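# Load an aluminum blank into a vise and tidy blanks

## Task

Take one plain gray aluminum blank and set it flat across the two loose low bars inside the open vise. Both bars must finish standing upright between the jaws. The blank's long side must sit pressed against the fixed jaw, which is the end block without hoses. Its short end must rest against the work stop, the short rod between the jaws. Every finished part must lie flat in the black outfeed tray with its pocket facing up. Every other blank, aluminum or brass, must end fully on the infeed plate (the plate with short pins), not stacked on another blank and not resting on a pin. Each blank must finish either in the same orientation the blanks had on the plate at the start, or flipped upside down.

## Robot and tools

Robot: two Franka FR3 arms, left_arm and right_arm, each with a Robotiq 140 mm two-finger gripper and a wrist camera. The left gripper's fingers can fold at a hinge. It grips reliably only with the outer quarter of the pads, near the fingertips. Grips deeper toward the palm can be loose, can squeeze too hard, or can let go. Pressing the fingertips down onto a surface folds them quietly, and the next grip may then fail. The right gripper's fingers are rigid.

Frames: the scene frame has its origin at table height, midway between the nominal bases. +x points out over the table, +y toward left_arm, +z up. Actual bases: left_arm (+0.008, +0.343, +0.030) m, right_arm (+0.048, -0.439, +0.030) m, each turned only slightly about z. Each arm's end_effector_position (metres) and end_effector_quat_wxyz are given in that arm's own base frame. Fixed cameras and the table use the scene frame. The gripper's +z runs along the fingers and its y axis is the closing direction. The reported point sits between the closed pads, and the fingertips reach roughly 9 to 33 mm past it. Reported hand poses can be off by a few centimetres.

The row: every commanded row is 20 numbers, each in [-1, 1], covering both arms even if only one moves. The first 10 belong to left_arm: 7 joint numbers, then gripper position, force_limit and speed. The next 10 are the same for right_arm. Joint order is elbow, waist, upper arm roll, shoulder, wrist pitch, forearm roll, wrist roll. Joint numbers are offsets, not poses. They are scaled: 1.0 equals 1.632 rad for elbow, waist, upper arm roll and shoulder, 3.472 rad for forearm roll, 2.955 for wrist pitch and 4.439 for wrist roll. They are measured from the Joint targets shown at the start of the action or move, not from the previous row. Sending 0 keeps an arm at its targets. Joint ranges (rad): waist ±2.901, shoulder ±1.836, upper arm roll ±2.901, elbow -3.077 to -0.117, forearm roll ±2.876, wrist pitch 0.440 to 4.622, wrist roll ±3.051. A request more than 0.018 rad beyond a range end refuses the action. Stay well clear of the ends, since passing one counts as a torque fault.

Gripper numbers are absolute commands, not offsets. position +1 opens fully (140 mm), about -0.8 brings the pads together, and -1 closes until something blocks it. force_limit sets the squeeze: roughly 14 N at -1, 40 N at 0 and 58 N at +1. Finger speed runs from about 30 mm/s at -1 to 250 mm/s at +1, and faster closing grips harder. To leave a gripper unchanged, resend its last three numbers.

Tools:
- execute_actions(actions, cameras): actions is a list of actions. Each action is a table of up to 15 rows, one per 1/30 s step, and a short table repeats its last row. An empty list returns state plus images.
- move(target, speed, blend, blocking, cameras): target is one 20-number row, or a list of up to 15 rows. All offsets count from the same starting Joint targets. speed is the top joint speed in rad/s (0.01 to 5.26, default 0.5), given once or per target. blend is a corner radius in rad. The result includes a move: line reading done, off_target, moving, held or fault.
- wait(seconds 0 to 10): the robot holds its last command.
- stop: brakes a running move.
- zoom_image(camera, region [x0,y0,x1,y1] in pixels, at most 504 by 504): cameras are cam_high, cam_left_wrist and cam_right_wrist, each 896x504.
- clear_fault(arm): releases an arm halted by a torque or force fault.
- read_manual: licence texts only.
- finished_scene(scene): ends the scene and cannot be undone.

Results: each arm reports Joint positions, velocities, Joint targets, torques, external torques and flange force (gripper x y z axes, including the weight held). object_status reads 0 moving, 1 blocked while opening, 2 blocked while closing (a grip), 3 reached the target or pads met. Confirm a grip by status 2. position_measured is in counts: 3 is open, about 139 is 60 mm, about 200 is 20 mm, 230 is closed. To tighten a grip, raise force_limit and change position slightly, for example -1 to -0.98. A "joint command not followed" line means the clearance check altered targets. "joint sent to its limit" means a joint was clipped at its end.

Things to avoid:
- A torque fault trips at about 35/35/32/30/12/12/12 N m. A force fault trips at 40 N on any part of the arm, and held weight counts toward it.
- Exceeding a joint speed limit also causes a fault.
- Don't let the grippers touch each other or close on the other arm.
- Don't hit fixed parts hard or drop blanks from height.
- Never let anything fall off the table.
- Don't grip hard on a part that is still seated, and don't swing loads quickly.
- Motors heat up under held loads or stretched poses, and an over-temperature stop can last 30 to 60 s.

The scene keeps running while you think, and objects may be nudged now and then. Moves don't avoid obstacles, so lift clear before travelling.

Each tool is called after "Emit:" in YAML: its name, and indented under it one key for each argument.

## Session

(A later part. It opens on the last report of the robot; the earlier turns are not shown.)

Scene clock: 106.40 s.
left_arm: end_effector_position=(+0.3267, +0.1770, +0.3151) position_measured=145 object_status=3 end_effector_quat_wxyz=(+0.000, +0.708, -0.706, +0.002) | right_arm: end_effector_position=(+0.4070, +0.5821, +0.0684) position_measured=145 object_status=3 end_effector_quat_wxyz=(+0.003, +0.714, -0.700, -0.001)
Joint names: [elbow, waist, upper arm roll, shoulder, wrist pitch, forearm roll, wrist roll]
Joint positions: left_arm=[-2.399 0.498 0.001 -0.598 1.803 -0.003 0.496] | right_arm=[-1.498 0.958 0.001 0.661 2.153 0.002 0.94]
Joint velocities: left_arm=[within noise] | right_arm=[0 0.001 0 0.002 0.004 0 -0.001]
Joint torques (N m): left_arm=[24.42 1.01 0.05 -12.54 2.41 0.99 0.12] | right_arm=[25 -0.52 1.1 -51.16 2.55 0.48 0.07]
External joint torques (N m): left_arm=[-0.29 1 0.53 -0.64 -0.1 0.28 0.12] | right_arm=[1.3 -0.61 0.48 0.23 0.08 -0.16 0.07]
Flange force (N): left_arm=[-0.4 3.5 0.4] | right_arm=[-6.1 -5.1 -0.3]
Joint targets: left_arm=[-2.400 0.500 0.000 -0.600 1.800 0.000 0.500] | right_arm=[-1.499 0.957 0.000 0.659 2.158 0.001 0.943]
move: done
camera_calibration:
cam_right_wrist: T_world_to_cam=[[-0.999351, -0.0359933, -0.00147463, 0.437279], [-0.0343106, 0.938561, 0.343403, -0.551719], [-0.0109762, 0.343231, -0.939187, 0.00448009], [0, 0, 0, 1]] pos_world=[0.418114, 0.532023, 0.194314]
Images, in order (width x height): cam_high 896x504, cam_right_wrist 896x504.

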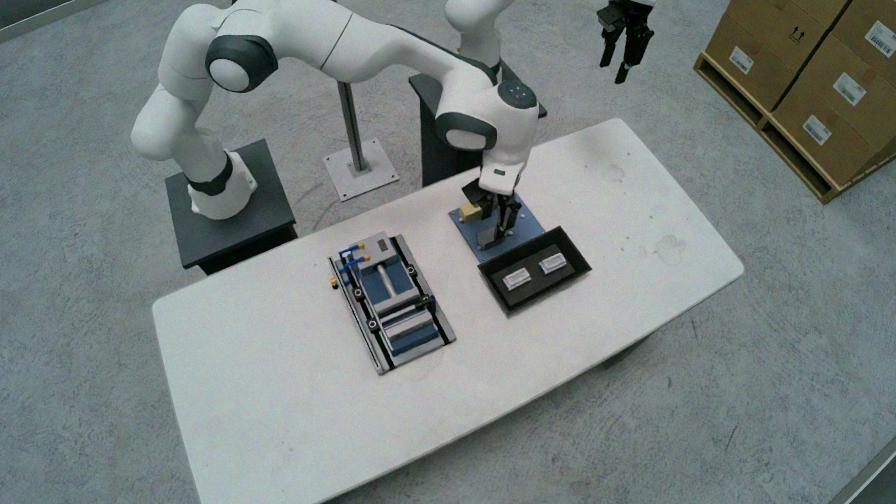

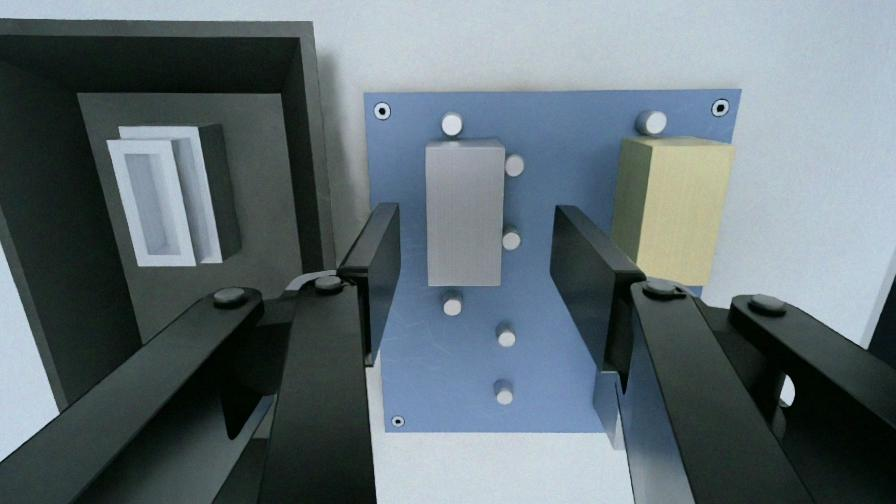

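Emit:
move:
  target:
    - [0,0,0,0,0,0,0,-0.13,-0.6,-0.8,-0.009,-0.0028,0,0.0307,0.0219,0,-0.0082,-0.13,1,0]
    - [0,0,0,0,0,0,0,-0.13,-0.6,-0.8,-0.009,-0.0028,0,0.0307,0.0219,0,-0.0082,-1,-0.1,-1]
  speed: 0.15

Emit:
wait:
  seconds: 0.7
  cameras: ["cam_right_wrist"]

Scene clock: 132.93 s.
left_arm: end_effector_position=(+0.3267, +0.1770, +0.3151) position_measured=145 object_status=3 end_effector_quat_wxyz=(+0.000, +0.708, -0.706, +0.002) | right_arm: end_effector_position=(+0.4100, +0.5804, +0.0328) position_measured=183 object_status=0 end_effector_quat_wxyz=(+0.002, +0.722, -0.692, -0.001)
Joint names: [elbow, waist, upper arm roll, shoulder, wrist pitch, forearm roll, wrist roll]
Joint positions: left_arm=[-2.399 0.498 0.001 -0.598 1.803 -0.003 0.496] | right_arm=[-1.513 0.954 0.001 0.71 2.219 0.002 0.91]
Joint torques (N m): left_arm=[24.39 1.03 0.04 -12.53 2.41 0.98 0.14] | right_arm=[24.31 -0.58 1.26 -51.08 2.65 0.46 -0.18]
External joint torques (N m): left_arm=[-0.23 1.01 0.51 -0.72 -0.09 0.26 0.14] | right_arm=[1.22 -0.7 0.59 0.68 0.19 -0.15 -0.18]
Flange force (N): left_arm=[-0.4 3.6 0.3] | right_arm=[-6.2 -6.1 1.1]
Joint targets: left_arm=[-2.400 0.500 0.000 -0.600 1.800 0.000 0.500] | right_arm=[-1.513 0.953 0.000 0.709 2.223 0.001 0.907]
move: done

Scene clock: 133.63 s.
left_arm: end_effector_position=(+0.3267, +0.1770, +0.3151) position_measured=145 object_status=3 end_effector_quat_wxyz=(+0.000, +0.708, -0.706, +0.002) | right_arm: end_effector_position=(+0.4100, +0.5804, +0.0328) position_measured=183 object_status=2 end_effector_quat_wxyz=(+0.002, +0.722, -0.692, -0.001)
Joint names: [elbow, waist, upper arm roll, shoulder, wrist pitch, forearm roll, wrist roll]
Joint positions: left_arm=[-2.399 0.498 0.001 -0.598 1.803 -0.003 0.496] | right_arm=[-1.513 0.954 0.001 0.71 2.219 0.002 0.91]
Joint torques (N m): left_arm=[24.39 0.99 -0.01 -12.5 2.41 0.99 0.11] | right_arm=[24.32 -0.54 1.26 -51.02 2.64 0.47 -0.19]
External joint torques (N m): left_arm=[-0.28 1.01 0.5 -0.6 -0.09 0.28 0.11] | right_arm=[1.2 -0.46 0.73 0.8 0.17 -0.14 -0.19]
Flange force (N): left_arm=[-0.5 3.3 0.4] | right_arm=[-6.6 -6.0 1.3]
Joint targets: left_arm=[-2.400 0.500 0.000 -0.600 1.800 0.000 0.500] | right_arm=[-1.513 0.953 0.000 0.709 2.223 0.001 0.907]
Tool commands: left_gripper/position=-0.13 left_gripper/force_limit=-0.6 left_gripper/speed=-0.8 right_gripper/position=-1.0 right_gripper/force_limit=-0.1 right_gripper/speed=-1.0
wait: 0.70 s; at rest by 0.17 s
camera_calibration:
cam_right_wrist: T_world_to_cam=[[-0.998162, -0.0605304, -0.00304333, 0.453879], [-0.057857, 0.936716, 0.345276, -0.527217], [-0.0180489, 0.344817, -0.938496, -0.0264222], [0, 0, 0, 1]] pos_world=[0.422065, 0.530437, 0.158619]
Images, in order (width x height): cam_right_wrist 896x504.

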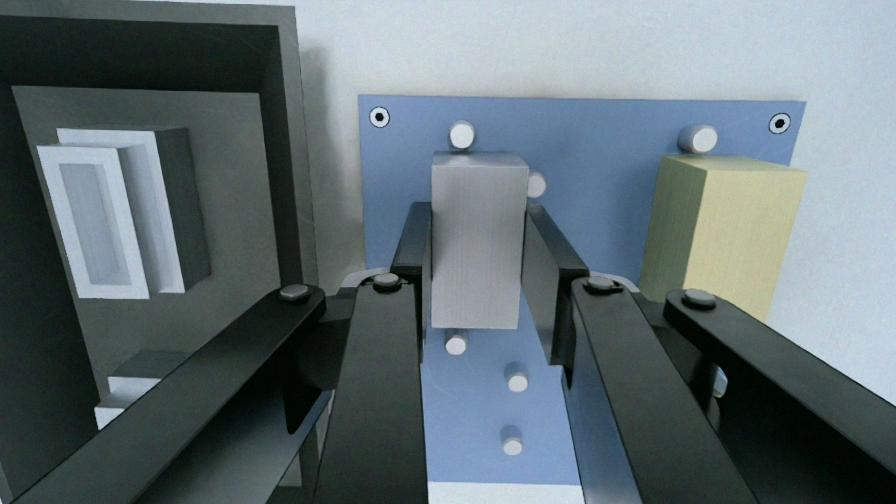

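Emit:
move:
  target:
    - [0,0,0,0,0,0,0,-0.13,-0.6,-0.8,0.043,0,0,-0.079,-0.0677,0,0,-1,-0.1,-1]
    - [0,0,0,0,0,0,0,-0.13,-0.6,-0.8,-0.2806,-0.2735,0,-0.301,-0.0116,0,-0.092,-1,-0.1,-1]
  speed: [0.3,0.5]
  blend: [0.04,0]
  cameras: ["cam_right_wrist"]

Emit:
zoom_image:
  camera: "cam_right_wrist"
  region: [340, 80, 600, 280]

Scene clock: 140.17 s.
left_arm: end_effector_position=(+0.3267, +0.1770, +0.3151) position_measured=145 object_status=3 end_effector_quat_wxyz=(+0.000, +0.708, -0.706, +0.002) | right_arm: end_effector_position=(+0.5211, +0.2875, +0.1474) position_measured=183 object_status=2 end_effector_quat_wxyz=(+0.004, +0.707, -0.708, -0.002)
Joint names: [elbow, waist, upper arm roll, shoulder, wrist pitch, forearm roll, wrist roll]
Joint positions: left_arm=[-2.399 0.498 0.001 -0.598 1.803 -0.003 0.496] | right_arm=[-1.971 0.506 -0.002 0.221 2.183 0.002 0.503]
Joint velocities: left_arm=[within noise] | right_arm=[0 0.001 -0.001 0 0 0 -0.006]
Joint torques (N m): left_arm=[24.41 1.02 0.01 -12.5 2.41 0.97 0.12] | right_arm=[25.16 -0.33 1.27 -40.06 2.86 0.45 -0.24]
External joint torques (N m): left_arm=[-0.24 0.99 0.49 -0.66 -0.1 0.26 0.12] | right_arm=[1.77 -0.41 1.03 -1.24 0.38 -0.16 -0.24]
Flange force (N): left_arm=[-0.4 3.4 0.3] | right_arm=[-1.4 -2.8 -2.5]
Joint targets: left_arm=[-2.400 0.500 0.000 -0.600 1.800 0.000 0.500] | right_arm=[-1.971 0.506 0.000 0.218 2.188 0.001 0.498]
move: done
camera_calibration:
cam_right_wrist: T_world_to_cam=[[-0.999869, -0.0161311, 0.00147798, 0.534896], [-0.0146414, 0.939013, 0.34357, -0.308841], [-0.00693, 0.343503, -0.939126, 0.178779], [0, 0, 0, 1]] pos_world=[0.531542, 0.237223, 0.273214]
Images, in order (width x height): cam_right_wrist 896x504.

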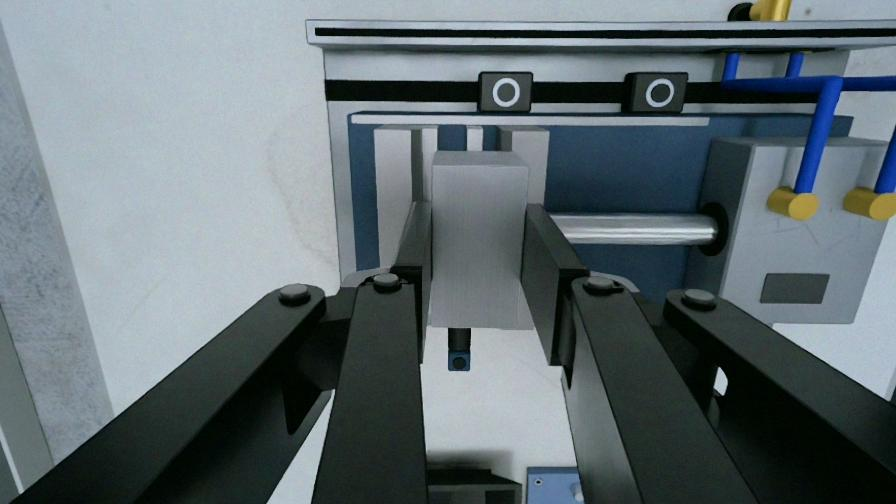

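Scaled by 1.938 from the camera's 896x504 image, which has a finer 1280x720 frame.

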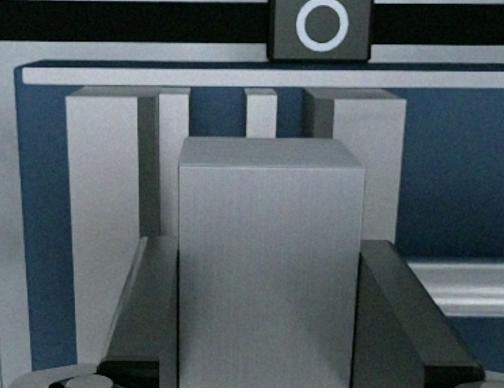

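Emit:
move:
  target:
    - [0,0,0,0,0,0,0,-0.13,-0.6,-0.8,0.0068,-0.0012,0,0.0047,-0.0008,0,-0.0011,-1,-0.1,-1]
    - [0,0,0,0,0,0,0,-0.13,-0.6,-0.8,-0.016,-0.0012,0,0.0385,0.0304,0,-0.0011,-1,-0.1,-1]
  speed: [0.1,0.1]
  cameras: ["cam_right_wrist"]

Emit:
zoom_image:
  camera: "cam_right_wrist"
  region: [340, 80, 600, 400]

Scene clock: 152.63 s.
left_arm: end_effector_position=(+0.3267, +0.1770, +0.3151) position_measured=145 object_status=3 end_effector_quat_wxyz=(+0.000, +0.708, -0.706, +0.002) | right_arm: end_effector_position=(+0.5240, +0.2886, +0.1075) position_measured=183 object_status=2 end_effector_quat_wxyz=(+0.003, +0.709, -0.705, -0.001)
Joint names: [elbow, waist, upper arm roll, shoulder, wrist pitch, forearm roll, wrist roll]
Joint positions: left_arm=[-2.399 0.498 0.001 -0.598 1.803 -0.003 0.496] | right_arm=[-1.997 0.505 -0.002 0.282 2.272 0.002 0.497]
Joint velocities: left_arm=[within noise] | right_arm=[0.001 0.001 0 0 0.005 0.001 0.001]
Joint torques (N m): left_arm=[24.39 1.01 0.01 -12.47 2.41 0.97 0.13] | right_arm=[24.55 -0.49 1.39 -40.28 2.85 0.43 -0.27]
External joint torques (N m): left_arm=[-0.26 1.05 0.57 -0.67 -0.09 0.26 0.13] | right_arm=[1.88 -0.42 1.23 -0.18 0.36 -0.13 -0.27]
Flange force (N): left_arm=[-0.6 3.6 0.4] | right_arm=[-2.9 -5.9 -0.9]
Joint targets: left_arm=[-2.400 0.500 0.000 -0.600 1.800 0.000 0.500] | right_arm=[-1.997 0.504 0.000 0.281 2.278 0.001 0.493]
move: done
camera_calibration:
cam_right_wrist: T_world_to_cam=[[-0.999754, -0.0221501, -0.0010108, 0.539928], [-0.0211435, 0.938606, 0.344342, -0.292736], [-0.00667846, 0.344279, -0.938844, 0.140566], [0, 0, 0, 1]] pos_world=[0.534545, 0.238329, 0.233317]
Images, in order (width x height): cam_right_wrist 896x504.

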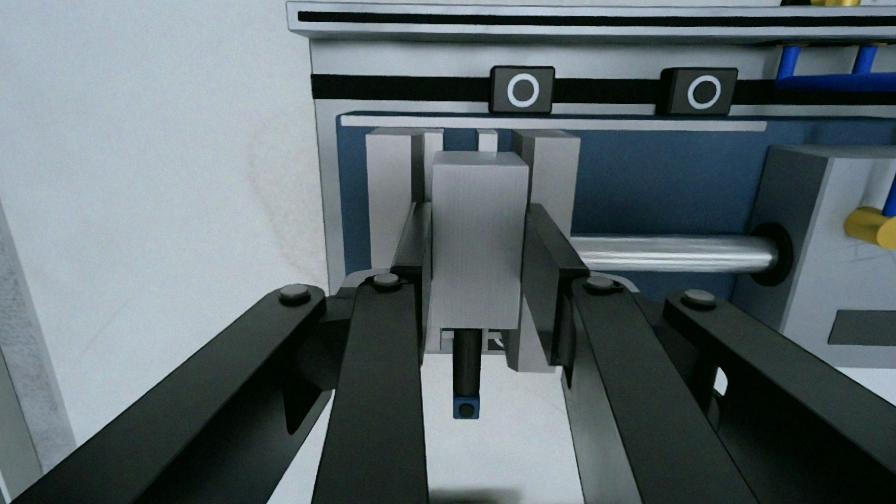

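Scaled by 1.575 from the camera's 896x504 image, which has a finer 1280x720 frame.

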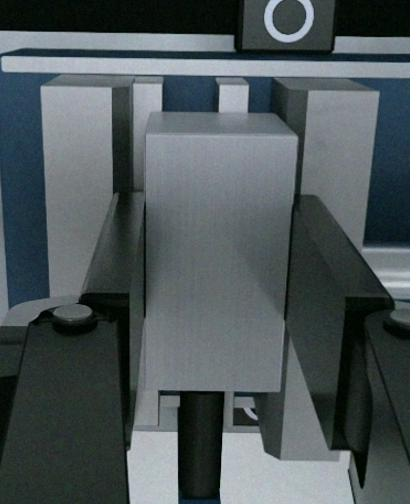

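Emit:
move:
  target: [0,0,0,0,0,0,0,-0.13,-0.6,-0.8,0.0062,-0.0014,0,0.0045,-0.0009,0,-0.0005,-1,-0.1,-1]
  speed: 0.05

Emit:
execute_actions:
  actions:
    - [[0,0,0,0,0,0,0,-0.13,-0.6,-0.8,0.0021,-0.0005,0,0.0015,-0.0003,0,-0.0002,-1,-0.1,-1]]
    - [[0,0,0,0,0,0,0,-0.13,-0.6,-0.8,0.0021,-0.0005,0,0.0015,-0.0003,0,-0.0002,-1,-0.1,-1]]
    - [[0,0,0,0,0,0,0,-0.13,-0.6,-0.8,0.0021,-0.0005,0,0.0015,-0.0003,0,-0.0002,-1,-0.1,-1]]
    - [[0,0,0,0,0,0,0,-0.13,-0.6,-0.8,0.0021,-0.0005,0,0.0015,-0.0003,0,-0.0002,-1,-0.1,-1]]

Scene clock: 159.27 s.
left_arm: end_effector_position=(+0.3267, +0.1770, +0.3151) position_measured=145 object_status=3 end_effector_quat_wxyz=(+0.000, +0.708, -0.706, +0.002) | right_arm: end_effector_position=(+0.5263, +0.2887, +0.1064) position_measured=183 object_status=2 end_effector_quat_wxyz=(+0.003, +0.709, -0.705, -0.001)
Joint names: [elbow, waist, upper arm roll, shoulder, wrist pitch, forearm roll, wrist roll]
Joint positions: left_arm=[-2.399 0.498 0.001 -0.598 1.803 -0.003 0.496] | right_arm=[-1.991 0.503 -0.002 0.288 2.273 0.002 0.495]
Joint torques (N m): left_arm=[24.41 1 0.01 -12.51 2.41 0.98 0.12] | right_arm=[25.35 -0.76 1.33 -40.59 2.62 0.46 -0.27]
External joint torques (N m): left_arm=[-0.16 1.03 0.55 -0.84 -0.09 0.27 0.12] | right_arm=[2.68 -0.72 1.14 -0.3 0.12 -0.1 -0.27]
Flange force (N): left_arm=[-0.3 3.8 0.1] | right_arm=[-4.1 -8.9 -2.2]
Joint targets: left_arm=[-2.400 0.500 0.000 -0.600 1.800 0.000 0.500] | right_arm=[-1.987 0.502 0.000 0.288 2.276 0.001 0.491]
move: done

Scene clock: 161.47 s.
left_arm: end_effector_position=(+0.3267, +0.1770, +0.3151) position_measured=145 object_status=3 end_effector_quat_wxyz=(+0.000, +0.708, -0.706, +0.002) | right_arm: end_effector_position=(+0.5289, +0.2894, +0.1053) position_measured=183 object_status=2 end_effector_quat_wxyz=(+0.004, +0.709, -0.705, -0.002)
Joint names: [elbow, waist, upper arm roll, shoulder, wrist pitch, forearm roll, wrist roll]
Joint positions: left_arm=[-2.399 0.498 0.001 -0.598 1.803 -0.003 0.496] | right_arm=[-1.979 0.501 -0.001 0.298 2.269 0.002 0.493]
Joint torques (N m): left_arm=[24.42 1.02 -0.02 -12.53 2.41 0.97 0.13] | right_arm=[26.37 -1.52 0.67 -40.44 3.29 0.28 -0.3]
External joint torques (N m): left_arm=[-0.16 1 0.46 -0.79 -0.09 0.26 0.13] | right_arm=[3.63 -1.43 0.5 0.23 0.78 -0.28 -0.3]
External joint torques at the end of the 1st action: left_arm=[-0.29 0.97 0.5 -0.73 -0.09 0.26 0.14] | right_arm=[2.78 -0.79 0.94 0.01 0.14 -0.1 -0.28]
External joint torques at the end of the 2nd action: left_arm=[-0.21 1 0.53 -0.71 -0.09 0.27 0.09] | right_arm=[2.76 -0.84 1.07 0.28 0.28 -0.12 -0.25]
External joint torques at the end of the 3rd action: left_arm=[-0.37 1.05 0.57 -0.55 -0.11 0.28 0.12] | right_arm=[3.56 -1.22 0.75 0.04 0.54 -0.18 -0.35]
Flange force (N): left_arm=[-0.3 3.6 0.1] | right_arm=[-5.1 -13.4 -0.7]
Flange force at the end of the 1st action (N): left_arm=[-0.3 3.7 0.4] | right_arm=[-4.5 -10.1 -1.8]
Flange force at the end of the 2nd action (N): left_arm=[-0.4 3.5 0.3] | right_arm=[-4.7 -10.5 -1.1]
Flange force at the end of the 3rd action (N): left_arm=[-0.6 3.5 0.6] | right_arm=[-5.1 -12.8 -1.4]
Joint targets: left_arm=[-2.400 0.500 0.000 -0.600 1.800 0.000 0.500] | right_arm=[-1.974 0.499 0.000 0.298 2.272 0.001 0.488]
Step readings (joint positions of left_arm | right_arm; steps 1 to 15: 1st action; 16 to 30: 2nd action; 31 to 45: 3rd action; 46 to 60: 4th action):
0: [-2.399 0.498 0.001 -0.598 1.803 -0.003 0.496] | [-1.991 0.503 -0.002 0.288 2.273 0.002 0.495]
1: [-2.399 0.498 0.001 -0.598 1.803 -0.003 0.496] | [-1.990 0.503 -0.002 0.288 2.273 0.002 0.495]
2: [-2.399 0.498 0.001 -0.598 1.803 -0.003 0.496] | [-1.989 0.503 -0.002 0.289 2.273 0.002 0.495]
4: [-2.399 0.498 0.001 -0.598 1.803 -0.003 0.496] | [-1.988 0.503 -0.002 0.290 2.273 0.002 0.495]
8: [-2.399 0.498 0.001 -0.598 1.803 -0.003 0.496] | [-1.987 0.503 -0.002 0.291 2.273 0.002 0.494]
15: [-2.399 0.498 0.001 -0.598 1.803 -0.003 0.496] | [-1.987 0.503 -0.002 0.291 2.273 0.002 0.494]
16: [-2.399 0.498 0.001 -0.598 1.803 -0.003 0.496] | [-1.987 0.503 -0.002 0.291 2.273 0.002 0.494]
17: [-2.399 0.498 0.001 -0.598 1.803 -0.003 0.496] | [-1.986 0.502 -0.002 0.292 2.273 0.002 0.494]
19: [-2.399 0.498 0.001 -0.598 1.803 -0.003 0.496] | [-1.985 0.502 -0.002 0.293 2.273 0.002 0.494]
23: [-2.399 0.498 0.001 -0.598 1.803 -0.003 0.496] | [-1.984 0.502 -0.002 0.293 2.273 0.002 0.493]
30: [-2.399 0.498 0.001 -0.598 1.803 -0.003 0.496] | [-1.984 0.502 -0.002 0.293 2.273 0.002 0.493]
31: [-2.399 0.498 0.001 -0.598 1.803 -0.003 0.496] | [-1.984 0.502 -0.002 0.293 2.272 0.002 0.493]
32: [-2.399 0.498 0.001 -0.598 1.803 -0.003 0.496] | [-1.983 0.502 -0.002 0.294 2.272 0.002 0.493]
34: [-2.399 0.498 0.001 -0.598 1.803 -0.003 0.496] | [-1.982 0.502 -0.002 0.295 2.272 0.002 0.493]
38: [-2.399 0.498 0.001 -0.598 1.803 -0.003 0.496] | [-1.982 0.502 -0.002 0.296 2.271 0.002 0.493]
45: [-2.399 0.498 0.001 -0.598 1.803 -0.003 0.496] | [-1.982 0.502 -0.002 0.296 2.271 0.002 0.493]
46: [-2.399 0.498 0.001 -0.598 1.803 -0.003 0.496] | [-1.981 0.502 -0.002 0.296 2.271 0.002 0.493]
47: [-2.399 0.498 0.001 -0.598 1.803 -0.003 0.496] | [-1.980 0.501 -0.001 0.296 2.270 0.002 0.493]
49: [-2.399 0.498 0.001 -0.598 1.803 -0.003 0.496] | [-1.979 0.501 -0.001 0.297 2.269 0.002 0.493]
53: [-2.399 0.498 0.001 -0.598 1.803 -0.003 0.496] | [-1.979 0.501 -0.001 0.298 2.269 0.002 0.493]
60: [-2.399 0.498 0.001 -0.598 1.803 -0.003 0.496] | [-1.979 0.501 -0.001 0.298 2.269 0.002 0.493]

Emit:
execute_actions:
  actions:
    - [[0,0,0,0,0,0,0,-0.13,-0.6,-0.8,0.0024,-0.0005,0,0.0009,-0.0008,0,-0.0002,-1,-0.1,-1]]
    - [[0,0,0,0,0,0,0,-0.13,-0.6,-0.8,0.0024,-0.0005,0,0.0009,-0.0008,0,-0.0002,-1,-0.1,-1]]
  cameras: ["cam_right_wrist","cam_high"]

Emit:
zoom_image:
  camera: "cam_right_wrist"
  region: [340, 80, 600, 400]

Scene clock: 165.07 s.
left_arm: end_effector_position=(+0.3267, +0.1770, +0.3151) position_measured=145 object_status=3 end_effector_quat_wxyz=(+0.000, +0.708, -0.706, +0.002) | right_arm: end_effector_position=(+0.5290, +0.2895, +0.1053) position_measured=183 object_status=2 end_effector_quat_wxyz=(+0.006, +0.710, -0.705, -0.003)
Joint names: [elbow, waist, upper arm roll, shoulder, wrist pitch, forearm roll, wrist roll]
Joint positions: left_arm=[-2.399 0.498 0.001 -0.598 1.803 -0.003 0.496] | right_arm=[-1.972 0.5 0 0.302 2.261 0.002 0.492]
Joint torques (N m): left_arm=[24.4 1.02 -0.02 -12.53 2.42 0.98 0.12] | right_arm=[27.14 -2.01 0.15 -41.09 3.64 0.09 -0.33]
External joint torques (N m): left_arm=[-0.2 1 0.46 -0.78 -0.09 0.27 0.12] | right_arm=[4.49 -1.85 0.04 -0.45 1.16 -0.48 -0.33]
External joint torques at the end of the 1st action: left_arm=[-0.26 1.01 0.54 -0.7 -0.11 0.26 0.11] | right_arm=[4.06 -1.75 0.25 -0.07 0.96 -0.39 -0.37]
Flange force (N): left_arm=[-0.2 3.7 0.2] | right_arm=[-5.0 -14.8 -1.6]
Flange force at the end of the 1st action (N): left_arm=[-0.4 3.6 0.3] | right_arm=[-4.9 -14.3 -1.1]
Joint targets: left_arm=[-2.400 0.500 0.000 -0.600 1.800 0.000 0.500] | right_arm=[-1.966 0.497 0.000 0.301 2.267 0.001 0.486]
Step readings (joint positions of left_arm | right_arm; steps 1 to 15: 1st action; 16 to 30: 2nd action):
0: [-2.399 0.498 0.001 -0.598 1.803 -0.003 0.496] | [-1.979 0.501 -0.001 0.298 2.269 0.002 0.493]
1: [-2.399 0.498 0.001 -0.598 1.803 -0.003 0.496] | [-1.978 0.501 -0.001 0.298 2.268 0.002 0.493]
2: [-2.399 0.498 0.001 -0.598 1.803 -0.003 0.496] | [-1.977 0.501 -0.001 0.299 2.267 0.002 0.493]
4: [-2.399 0.498 0.001 -0.598 1.803 -0.003 0.496] | [-1.976 0.501 -0.001 0.299 2.266 0.002 0.493]
8: [-2.399 0.498 0.001 -0.598 1.803 -0.003 0.496] | [-1.975 0.501 -0.001 0.300 2.265 0.002 0.492]
15: [-2.399 0.498 0.001 -0.598 1.803 -0.003 0.496] | [-1.975 0.501 -0.001 0.300 2.265 0.002 0.492]
16: [-2.399 0.498 0.001 -0.598 1.803 -0.003 0.496] | [-1.975 0.501 -0.001 0.300 2.265 0.002 0.492]
17: [-2.399 0.498 0.001 -0.598 1.803 -0.003 0.496] | [-1.974 0.501 -0.001 0.301 2.264 0.002 0.492]
19: [-2.399 0.498 0.001 -0.598 1.803 -0.003 0.496] | [-1.973 0.500 0.000 0.301 2.262 0.002 0.492]
23: [-2.399 0.498 0.001 -0.598 1.803 -0.003 0.496] | [-1.972 0.500 0.000 0.302 2.262 0.002 0.492]
30: [-2.399 0.498 0.001 -0.598 1.803 -0.003 0.496] | [-1.972 0.500 0.000 0.302 2.261 0.002 0.492]
camera_calibration:
cam_right_wrist: T_world_to_cam=[[-0.999693, -0.0243791, 0.00439816, 0.544957], [-0.0213993, 0.939286, 0.342468, -0.292499], [-0.0124802, 0.342269, -0.939519, 0.142026], [0, 0, 0, 1]] pos_world=[0.540303, 0.239415, 0.231211]
Images, in order (width x height): cam_high 896x504, cam_right_wrist 896x504.

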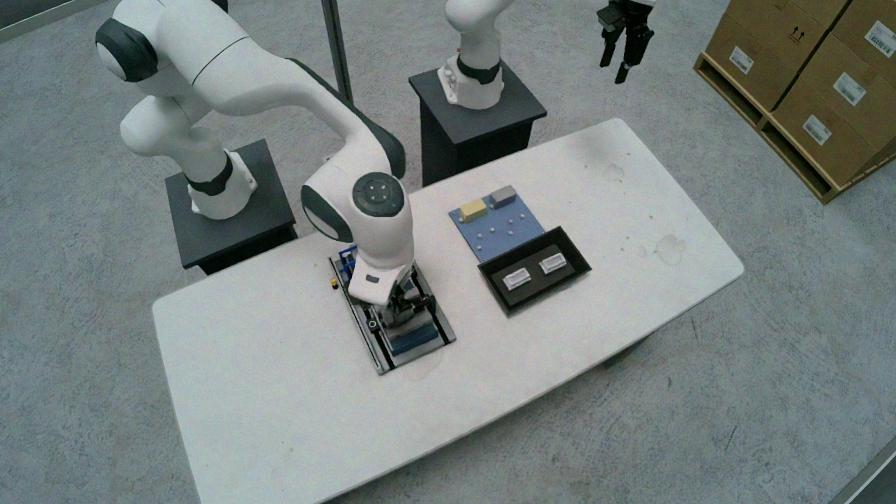

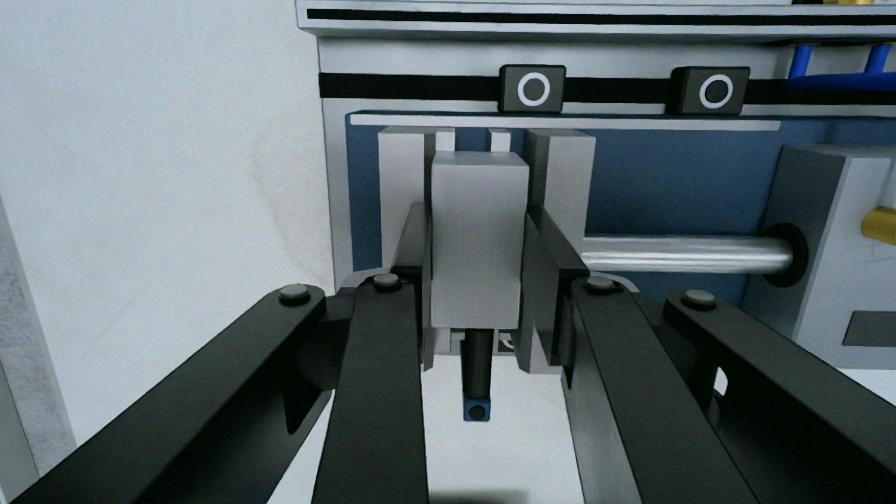

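Scaled by 1.575 from the camera's 896x504 image, which has a finer 1280x720 frame.

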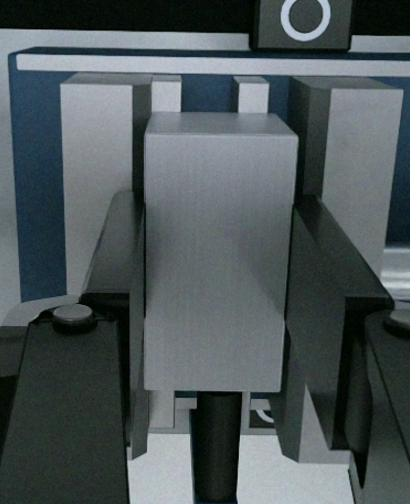

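Emit:
move:
  target: [0,0,0,0,0,0,0,-0.13,-0.6,-0.8,0.0115,0.0097,0,0.0081,-0.0023,0,0.0037,-1,-0.1,-1]
  speed: 0.04

Emit:
execute_actions:
  actions:
    - [[0,0,0,0,0,0,0,-0.13,-0.6,-0.8,0.0015,0.0013,0,0.0011,-0.0003,0,0.0005,-1,-0.1,-1]]
    - [[0,0,0,0,0,0,0,-0.13,-0.6,-0.8,0.0015,0.0013,0,0.0011,-0.0003,0,0.0005,-1,-0.1,-1]]
    - [[0,0,0,0,0,0,0,-0.13,-0.6,-0.8,0.0015,0.0013,0,0.0011,-0.0003,0,0.0005,-1,-0.1,-1]]
    - [[0,0,0,0,0,0,0,-0.13,-0.6,-0.8,0.0015,0.0013,0,0.0011,-0.0003,0,0.0005,-1,-0.1,-1]]

Scene clock: 170.17 s.
left_arm: end_effector_position=(+0.3267, +0.1770, +0.3151) position_measured=145 object_status=3 end_effector_quat_wxyz=(+0.000, +0.708, -0.706, +0.002) | right_arm: end_effector_position=(+0.5291, +0.2957, +0.1053) position_measured=183 object_status=2 end_effector_quat_wxyz=(+0.008, +0.710, -0.704, -0.003)
Joint names: [elbow, waist, upper arm roll, shoulder, wrist pitch, forearm roll, wrist roll]
Joint positions: left_arm=[-2.399 0.498 0.001 -0.598 1.803 -0.003 0.496] | right_arm=[-1.953 0.51 -0.001 0.314 2.25 0.002 0.5]
Joint velocities: left_arm=[within noise] | right_arm=[0.002 0 0 0 0 -0.001 0.007]
Joint torques (N m): left_arm=[24.38 0.99 0.03 -12.51 2.42 0.97 0.13] | right_arm=[27.34 1.06 1.65 -41.12 4.23 0.48 -0.01]
External joint torques (N m): left_arm=[-0.29 1.03 0.59 -0.62 -0.09 0.26 0.13] | right_arm=[4.53 1.03 1.37 0.04 1.75 -0.09 -0.01]
Flange force (N): left_arm=[-0.6 3.5 0.4] | right_arm=[-9.5 -13.4 0.3]
Joint targets: left_arm=[-2.400 0.500 0.000 -0.600 1.800 0.000 0.500] | right_arm=[-1.947 0.513 0.000 0.314 2.260 0.001 0.502]
move: done

Scene clock: 172.37 s.
left_arm: end_effector_position=(+0.3267, +0.1770, +0.3151) position_measured=145 object_status=3 end_effector_quat_wxyz=(+0.000, +0.708, -0.706, +0.002) | right_arm: end_effector_position=(+0.5290, +0.3016, +0.1052) position_measured=183 object_status=2 end_effector_quat_wxyz=(+0.008, +0.709, -0.705, -0.003)
Joint names: [elbow, waist, upper arm roll, shoulder, wrist pitch, forearm roll, wrist roll]
Joint positions: left_arm=[-2.399 0.498 0.001 -0.598 1.803 -0.003 0.496] | right_arm=[-1.943 0.519 -0.001 0.321 2.247 0.002 0.51]
Joint torques (N m): left_arm=[24.42 0.95 0.05 -12.52 2.41 0.98 0.14] | right_arm=[26.97 0.91 1.67 -40.73 4.09 0.46 0.03]
External joint torques (N m): left_arm=[-0.24 1 0.63 -0.67 -0.1 0.27 0.14] | right_arm=[4.2 0.92 1.42 0.6 1.62 -0.11 0.02]
External joint torques at the end of the 1st action: left_arm=[-0.17 0.92 0.45 -0.77 -0.09 0.25 0.11] | right_arm=[4.56 0.96 1.51 0.65 1.71 -0.11 -0.06]
External joint torques at the end of the 2nd action: left_arm=[-0.27 1.03 0.5 -0.62 -0.1 0.26 0.13] | right_arm=[4.42 0.96 1.55 0.61 1.72 -0.11 -0.13]
External joint torques at the end of the 3rd action: left_arm=[-0.18 1.01 0.55 -0.73 -0.08 0.26 0.12] | right_arm=[4.3 1.12 1.63 0.69 1.67 -0.11 -0.09]
Flange force (N): left_arm=[-0.6 3.6 0.3] | right_arm=[-9.8 -13.7 1.0]
Flange force at the end of the 1st action (N): left_arm=[-0.2 3.5 0.1] | right_arm=[-10.4 -15.0 1.0]
Flange force at the end of the 2nd action (N): left_arm=[-0.5 3.4 0.4] | right_arm=[-10.0 -14.4 1.1]
Flange force at the end of the 3rd action (N): left_arm=[-0.5 3.5 0.2] | right_arm=[-10.2 -14.1 1.2]
Joint targets: left_arm=[-2.400 0.500 0.000 -0.600 1.800 0.000 0.500] | right_arm=[-1.937 0.521 0.000 0.321 2.257 0.001 0.511]
Step readings (joint positions of left_arm | right_arm; steps 1 to 15: 1st action; 16 to 30: 2nd action; 31 to 45: 3rd action; 46 to 60: 4th action):
0: [-2.399 0.498 0.001 -0.598 1.803 -0.003 0.496] | [-1.953 0.510 -0.001 0.314 2.250 0.002 0.500]
1: [-2.399 0.498 0.001 -0.598 1.803 -0.003 0.496] | [-1.953 0.510 -0.001 0.314 2.250 0.002 0.500]
2: [-2.399 0.498 0.001 -0.598 1.803 -0.003 0.496] | [-1.952 0.511 -0.001 0.314 2.249 0.002 0.501]
4: [-2.399 0.498 0.001 -0.598 1.803 -0.003 0.496] | [-1.952 0.511 -0.001 0.315 2.249 0.002 0.502]
8: [-2.399 0.498 0.001 -0.598 1.803 -0.003 0.496] | [-1.951 0.512 -0.001 0.315 2.249 0.002 0.503]
15: [-2.399 0.498 0.001 -0.598 1.803 -0.003 0.496] | [-1.951 0.512 -0.001 0.315 2.249 0.002 0.504]
16: [-2.399 0.498 0.001 -0.598 1.803 -0.003 0.496] | [-1.950 0.512 -0.001 0.315 2.249 0.002 0.504]
17: [-2.399 0.498 0.001 -0.598 1.803 -0.003 0.496] | [-1.950 0.513 -0.001 0.316 2.249 0.002 0.504]
19: [-2.399 0.498 0.001 -0.598 1.803 -0.003 0.496] | [-1.949 0.513 -0.001 0.316 2.249 0.002 0.505]
23: [-2.399 0.498 0.001 -0.598 1.803 -0.003 0.496] | [-1.948 0.514 -0.001 0.317 2.249 0.002 0.505]
30: [-2.399 0.498 0.001 -0.598 1.803 -0.003 0.496] | [-1.948 0.514 -0.001 0.317 2.249 0.002 0.506]
31: [-2.399 0.498 0.001 -0.598 1.803 -0.003 0.496] | [-1.948 0.514 -0.001 0.317 2.248 0.002 0.506]
32: [-2.399 0.498 0.001 -0.598 1.803 -0.003 0.496] | [-1.947 0.515 -0.001 0.318 2.248 0.002 0.506]
34: [-2.399 0.498 0.001 -0.598 1.803 -0.003 0.496] | [-1.946 0.516 -0.001 0.318 2.248 0.002 0.507]
38: [-2.399 0.498 0.001 -0.598 1.803 -0.003 0.496] | [-1.946 0.516 -0.001 0.319 2.248 0.002 0.508]
45: [-2.399 0.498 0.001 -0.598 1.803 -0.003 0.496] | [-1.945 0.516 -0.001 0.319 2.248 0.002 0.508]
46: [-2.399 0.498 0.001 -0.598 1.803 -0.003 0.496] | [-1.945 0.517 -0.001 0.319 2.248 0.002 0.508]
47: [-2.399 0.498 0.001 -0.598 1.803 -0.003 0.496] | [-1.945 0.517 -0.001 0.319 2.247 0.002 0.509]
49: [-2.399 0.498 0.001 -0.598 1.803 -0.003 0.496] | [-1.944 0.518 -0.001 0.320 2.247 0.002 0.509]
53: [-2.399 0.498 0.001 -0.598 1.803 -0.003 0.496] | [-1.943 0.518 -0.001 0.320 2.247 0.002 0.510]
60: [-2.399 0.498 0.001 -0.598 1.803 -0.003 0.496] | [-1.943 0.519 -0.001 0.321 2.247 0.002 0.510]

Emit:
execute_actions:
  actions:
    - [[0,0,0,0,0,0,0,-0.13,-0.6,-0.8,0.0015,0.0013,0,0.0011,-0.0003,0,0.0005,-1,-0.1,-1]]
    - [[0,0,0,0,0,0,0,-0.13,-0.6,-0.8,0.0015,0.0013,0,0.0011,-0.0003,0,0.0005,-1,-0.1,-1]]
    - [[0,0,0,0,0,0,0,-0.13,-0.6,-0.8,0.0015,0.0013,0,0.0011,-0.0003,0,0.0005,-1,-0.1,-1]]
    - [[0,0,0,0,0,0,0,-0.13,-0.6,-0.8,0.0015,0.0013,0,0.0011,-0.0003,0,0.0005,-1,-0.1,-1]]
  cameras: ["cam_right_wrist"]

Scene clock: 177.03 s.
left_arm: end_effector_position=(+0.3267, +0.1770, +0.3151) position_measured=145 object_status=3 end_effector_quat_wxyz=(+0.000, +0.708, -0.706, +0.002) | right_arm: end_effector_position=(+0.5291, +0.3023, +0.1053) position_measured=183 object_status=2 end_effector_quat_wxyz=(+0.011, +0.709, -0.705, -0.002)
Joint names: [elbow, waist, upper arm roll, shoulder, wrist pitch, forearm roll, wrist roll]
Joint positions: left_arm=[-2.399 0.498 0.001 -0.598 1.803 -0.003 0.496] | right_arm=[-1.934 0.524 -0.004 0.326 2.238 -0.001 0.516]
Joint torques (N m): left_arm=[24.37 1 -0.01 -12.51 2.42 0.97 0.15] | right_arm=[27.52 3.27 3.8 -39.67 4.82 1.21 0.2]
External joint torques (N m): left_arm=[-0.3 1.03 0.54 -0.72 -0.09 0.26 0.15] | right_arm=[4.84 3.21 3.51 1.68 2.38 0.64 0.19]
External joint torques at the end of the 1st action: left_arm=[-0.21 0.96 0.5 -0.7 -0.09 0.27 0.11] | right_arm=[4.45 1.63 1.81 0.95 1.74 -0.04 0.01]
External joint torques at the end of the 2nd action: left_arm=[-0.12 0.96 0.56 -0.91 -0.09 0.26 0.12] | right_arm=[4.43 2.26 2.49 1.43 1.9 0.18 0.05]
External joint torques at the end of the 3rd action: left_arm=[-0.2 0.95 0.48 -0.76 -0.07 0.25 0.1] | right_arm=[4.67 2.86 3.17 1.55 2.14 0.39 0.16]
Flange force (N): left_arm=[-0.4 3.8 0.5] | right_arm=[-15.5 -15.8 3.5]
Flange force at the end of the 1st action (N): left_arm=[-0.4 3.4 0.3] | right_arm=[-11.6 -14.8 1.5]
Flange force at the end of the 2nd action (N): left_arm=[-0.2 3.9 0.0] | right_arm=[-13.1 -15.1 2.5]
Flange force at the end of the 3rd action (N): left_arm=[-0.2 3.6 0.3] | right_arm=[-14.6 -15.4 3.0]
Joint targets: left_arm=[-2.400 0.500 0.000 -0.600 1.800 0.000 0.500] | right_arm=[-1.927 0.530 0.000 0.329 2.253 0.001 0.520]
Step readings (joint positions of left_arm | right_arm; steps 1 to 15: 1st action; 16 to 30: 2nd action; 31 to 45: 3rd action; 46 to 60: 4th action):
0: [-2.399 0.498 0.001 -0.598 1.803 -0.003 0.496] | [-1.943 0.519 -0.001 0.321 2.247 0.002 0.511]
1: [-2.399 0.498 0.001 -0.598 1.803 -0.003 0.496] | [-1.943 0.519 -0.001 0.321 2.247 0.002 0.511]
2: [-2.399 0.498 0.001 -0.598 1.803 -0.003 0.496] | [-1.942 0.519 -0.001 0.321 2.247 0.002 0.511]
4: [-2.399 0.498 0.001 -0.598 1.803 -0.003 0.496] | [-1.941 0.520 -0.001 0.322 2.246 0.002 0.511]
8: [-2.399 0.498 0.001 -0.598 1.803 -0.003 0.496] | [-1.941 0.520 -0.001 0.322 2.246 0.002 0.512]
15: [-2.399 0.498 0.001 -0.598 1.803 -0.003 0.496] | [-1.941 0.520 -0.001 0.322 2.246 0.002 0.512]
16: [-2.399 0.498 0.001 -0.598 1.803 -0.003 0.496] | [-1.941 0.520 -0.001 0.322 2.246 0.002 0.512]
17: [-2.399 0.498 0.001 -0.598 1.803 -0.003 0.496] | [-1.940 0.520 -0.002 0.322 2.245 0.002 0.512]
19: [-2.399 0.498 0.001 -0.598 1.803 -0.003 0.496] | [-1.939 0.521 -0.002 0.323 2.244 0.001 0.513]
23: [-2.399 0.498 0.001 -0.598 1.803 -0.003 0.496] | [-1.939 0.521 -0.002 0.323 2.244 0.001 0.513]
30: [-2.399 0.498 0.001 -0.598 1.803 -0.003 0.496] | [-1.939 0.521 -0.002 0.323 2.243 0.001 0.513]
31: [-2.399 0.498 0.001 -0.598 1.803 -0.003 0.496] | [-1.938 0.521 -0.002 0.323 2.243 0.001 0.513]
32: [-2.399 0.498 0.001 -0.598 1.803 -0.003 0.496] | [-1.938 0.521 -0.003 0.324 2.243 0.001 0.513]
34: [-2.399 0.498 0.001 -0.598 1.803 -0.003 0.496] | [-1.937 0.522 -0.003 0.324 2.242 0.001 0.514]
38: [-2.399 0.498 0.001 -0.598 1.803 -0.003 0.496] | [-1.936 0.522 -0.003 0.324 2.241 0.000 0.514]
45: [-2.399 0.498 0.001 -0.598 1.803 -0.003 0.496] | [-1.936 0.522 -0.003 0.324 2.241 0.000 0.514]
46: [-2.399 0.498 0.001 -0.598 1.803 -0.003 0.496] | [-1.936 0.522 -0.003 0.325 2.241 0.000 0.514]
47: [-2.399 0.498 0.001 -0.598 1.803 -0.003 0.496] | [-1.935 0.523 -0.003 0.325 2.240 0.000 0.515]
49: [-2.399 0.498 0.001 -0.598 1.803 -0.003 0.496] | [-1.935 0.523 -0.004 0.325 2.239 0.000 0.515]
53: [-2.399 0.498 0.001 -0.598 1.803 -0.003 0.496] | [-1.934 0.524 -0.004 0.326 2.239 -0.001 0.515]
60: [-2.399 0.498 0.001 -0.598 1.803 -0.003 0.496] | [-1.934 0.524 -0.004 0.326 2.238 -0.001 0.516]
camera_calibration:
cam_right_wrist: T_world_to_cam=[[-0.999704, -0.0220138, 0.0103682, 0.543984], [-0.0172634, 0.941928, 0.335371, -0.306853], [-0.0171489, 0.335092, -0.942029, 0.142484], [0, 0, 0, 1]] pos_world=[0.540969, 0.253263, 0.231493]
Images, in order (width x height): cam_right_wrist 896x504.

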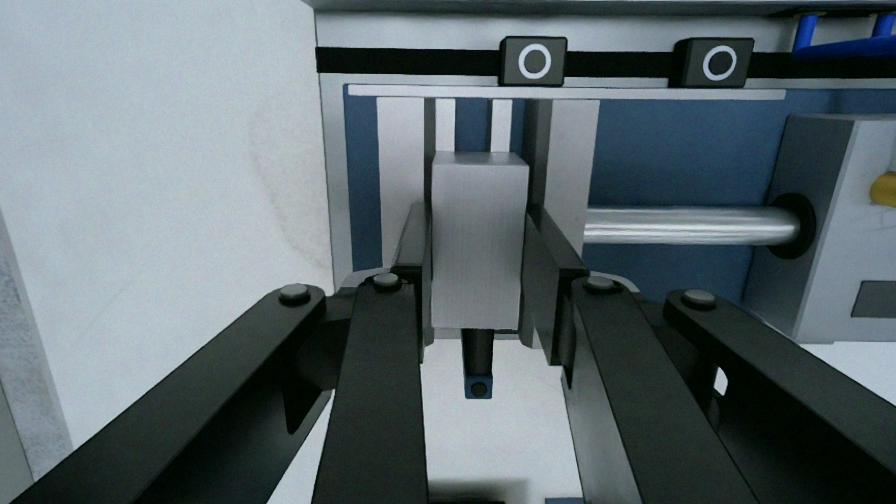

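Emit:
move:
  target:
    - [0,0,0,0,0,0,0,-0.13,-0.6,-0.8,-0.0136,-0.0058,0,-0.0075,0.0044,0,-0.0024,-1,-0.1,-1]
    - [0,0,0,0,0,0,0,-0.13,-0.6,-0.8,-0.0136,-0.0058,0,-0.0075,0.0044,0,-0.0024,-0.16,-0.1,-1]
    - [0,0,0,0,0,0,0,-0.13,-0.6,-0.8,0.017,-0.0058,0,-0.0492,-0.0355,0,-0.0024,-0.16,-0.1,-1]
  speed: [0.05,0.1,0.15]
  cameras: ["cam_right_wrist","cam_high"]

Emit:
zoom_image:
  camera: "cam_right_wrist"
  region: [350, 60, 620, 420]

Emit:
zoom_image:
  camera: "cam_high"
  region: [430, 170, 610, 320]

Scene clock: 187.07 s.
left_arm: end_effector_position=(+0.3267, +0.1770, +0.3151) position_measured=145 object_status=3 end_effector_quat_wxyz=(+0.000, +0.708, -0.706, +0.002) | right_arm: end_effector_position=(+0.5329, +0.3045, +0.1601) position_measured=149 object_status=3 end_effector_quat_wxyz=(-0.002, +0.710, -0.705, +0.001)
Joint names: [elbow, waist, upper arm roll, shoulder, wrist pitch, forearm roll, wrist roll]
Joint positions: left_arm=[-2.399 0.498 0.001 -0.598 1.803 -0.003 0.496] | right_arm=[-1.901 0.522 -0.002 0.248 2.154 -0.001 0.513]
Joint velocities: left_arm=[within noise] | right_arm=[-0.001 -0.002 0.001 0.001 -0.003 0.001 -0.002]
Joint torques (N m): left_arm=[24.4 1.02 0.01 -12.49 2.4 0.97 0.12] | right_arm=[25.16 -0.75 1.37 -39.49 2.17 0.78 -0.29]
External joint torques (N m): left_arm=[-0.32 1.03 0.53 -0.62 -0.11 0.26 0.12] | right_arm=[1.4 -0.66 1.25 0.63 -0.36 0.16 -0.29]
Flange force (N): left_arm=[-0.4 3.5 0.5] | right_arm=[-3.5 -7.3 -1.7]
Joint targets: left_arm=[-2.400 0.500 0.000 -0.600 1.800 0.000 0.500] | right_arm=[-1.900 0.520 0.000 0.248 2.148 0.001 0.509]
move: done; target 2's new numbers were sent with right_arm's wrist pitch 0.011 rad from that target
camera_calibration:
cam_right_wrist: T_world_to_cam=[[-0.999625, -0.0245169, -0.0121609, 0.551608], [-0.0272156, 0.937262, 0.347561, -0.322423], [0.0028768, 0.347762, -0.937578, 0.178179], [0, 0, 0, 1]] pos_world=[0.542114, 0.253755, 0.285827]
Images, in order (width x height): cam_high 896x504, cam_right_wrist 896x504.

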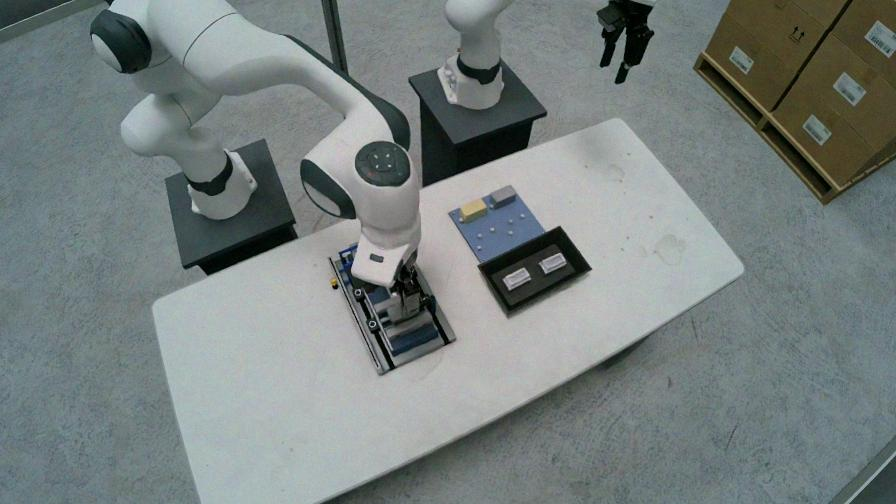

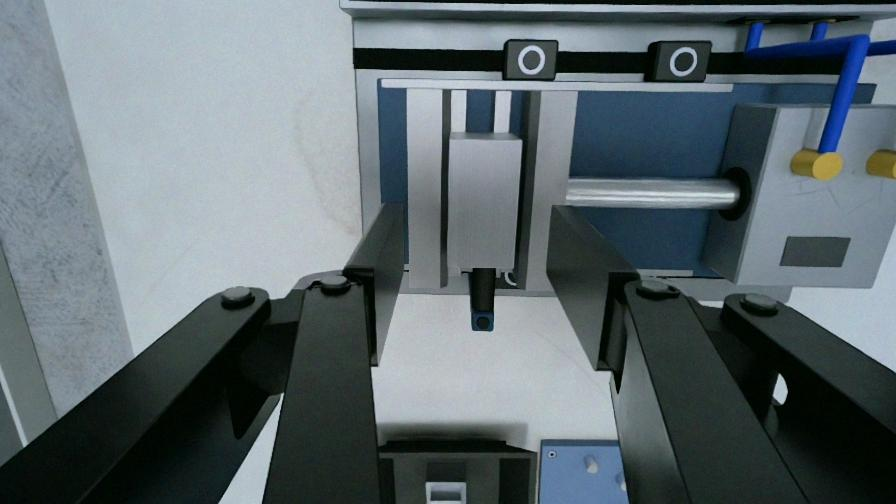

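Scaled by 1.400 from the camera's 896x504 image, which has a finer 1280x720 frame.

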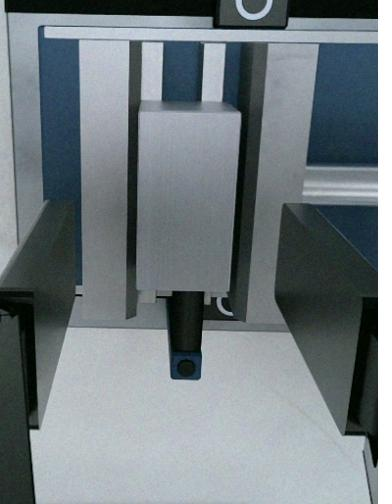

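Scaled by 2.800 from the camera's 896x504 image, which has a finer 1280x720 frame.

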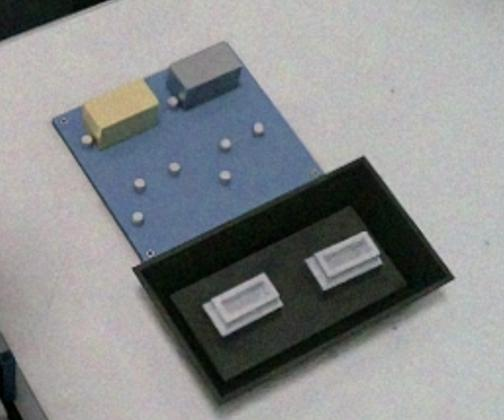

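Emit:
finished_scene:
  scene: 2

The scene is finished: the task was done.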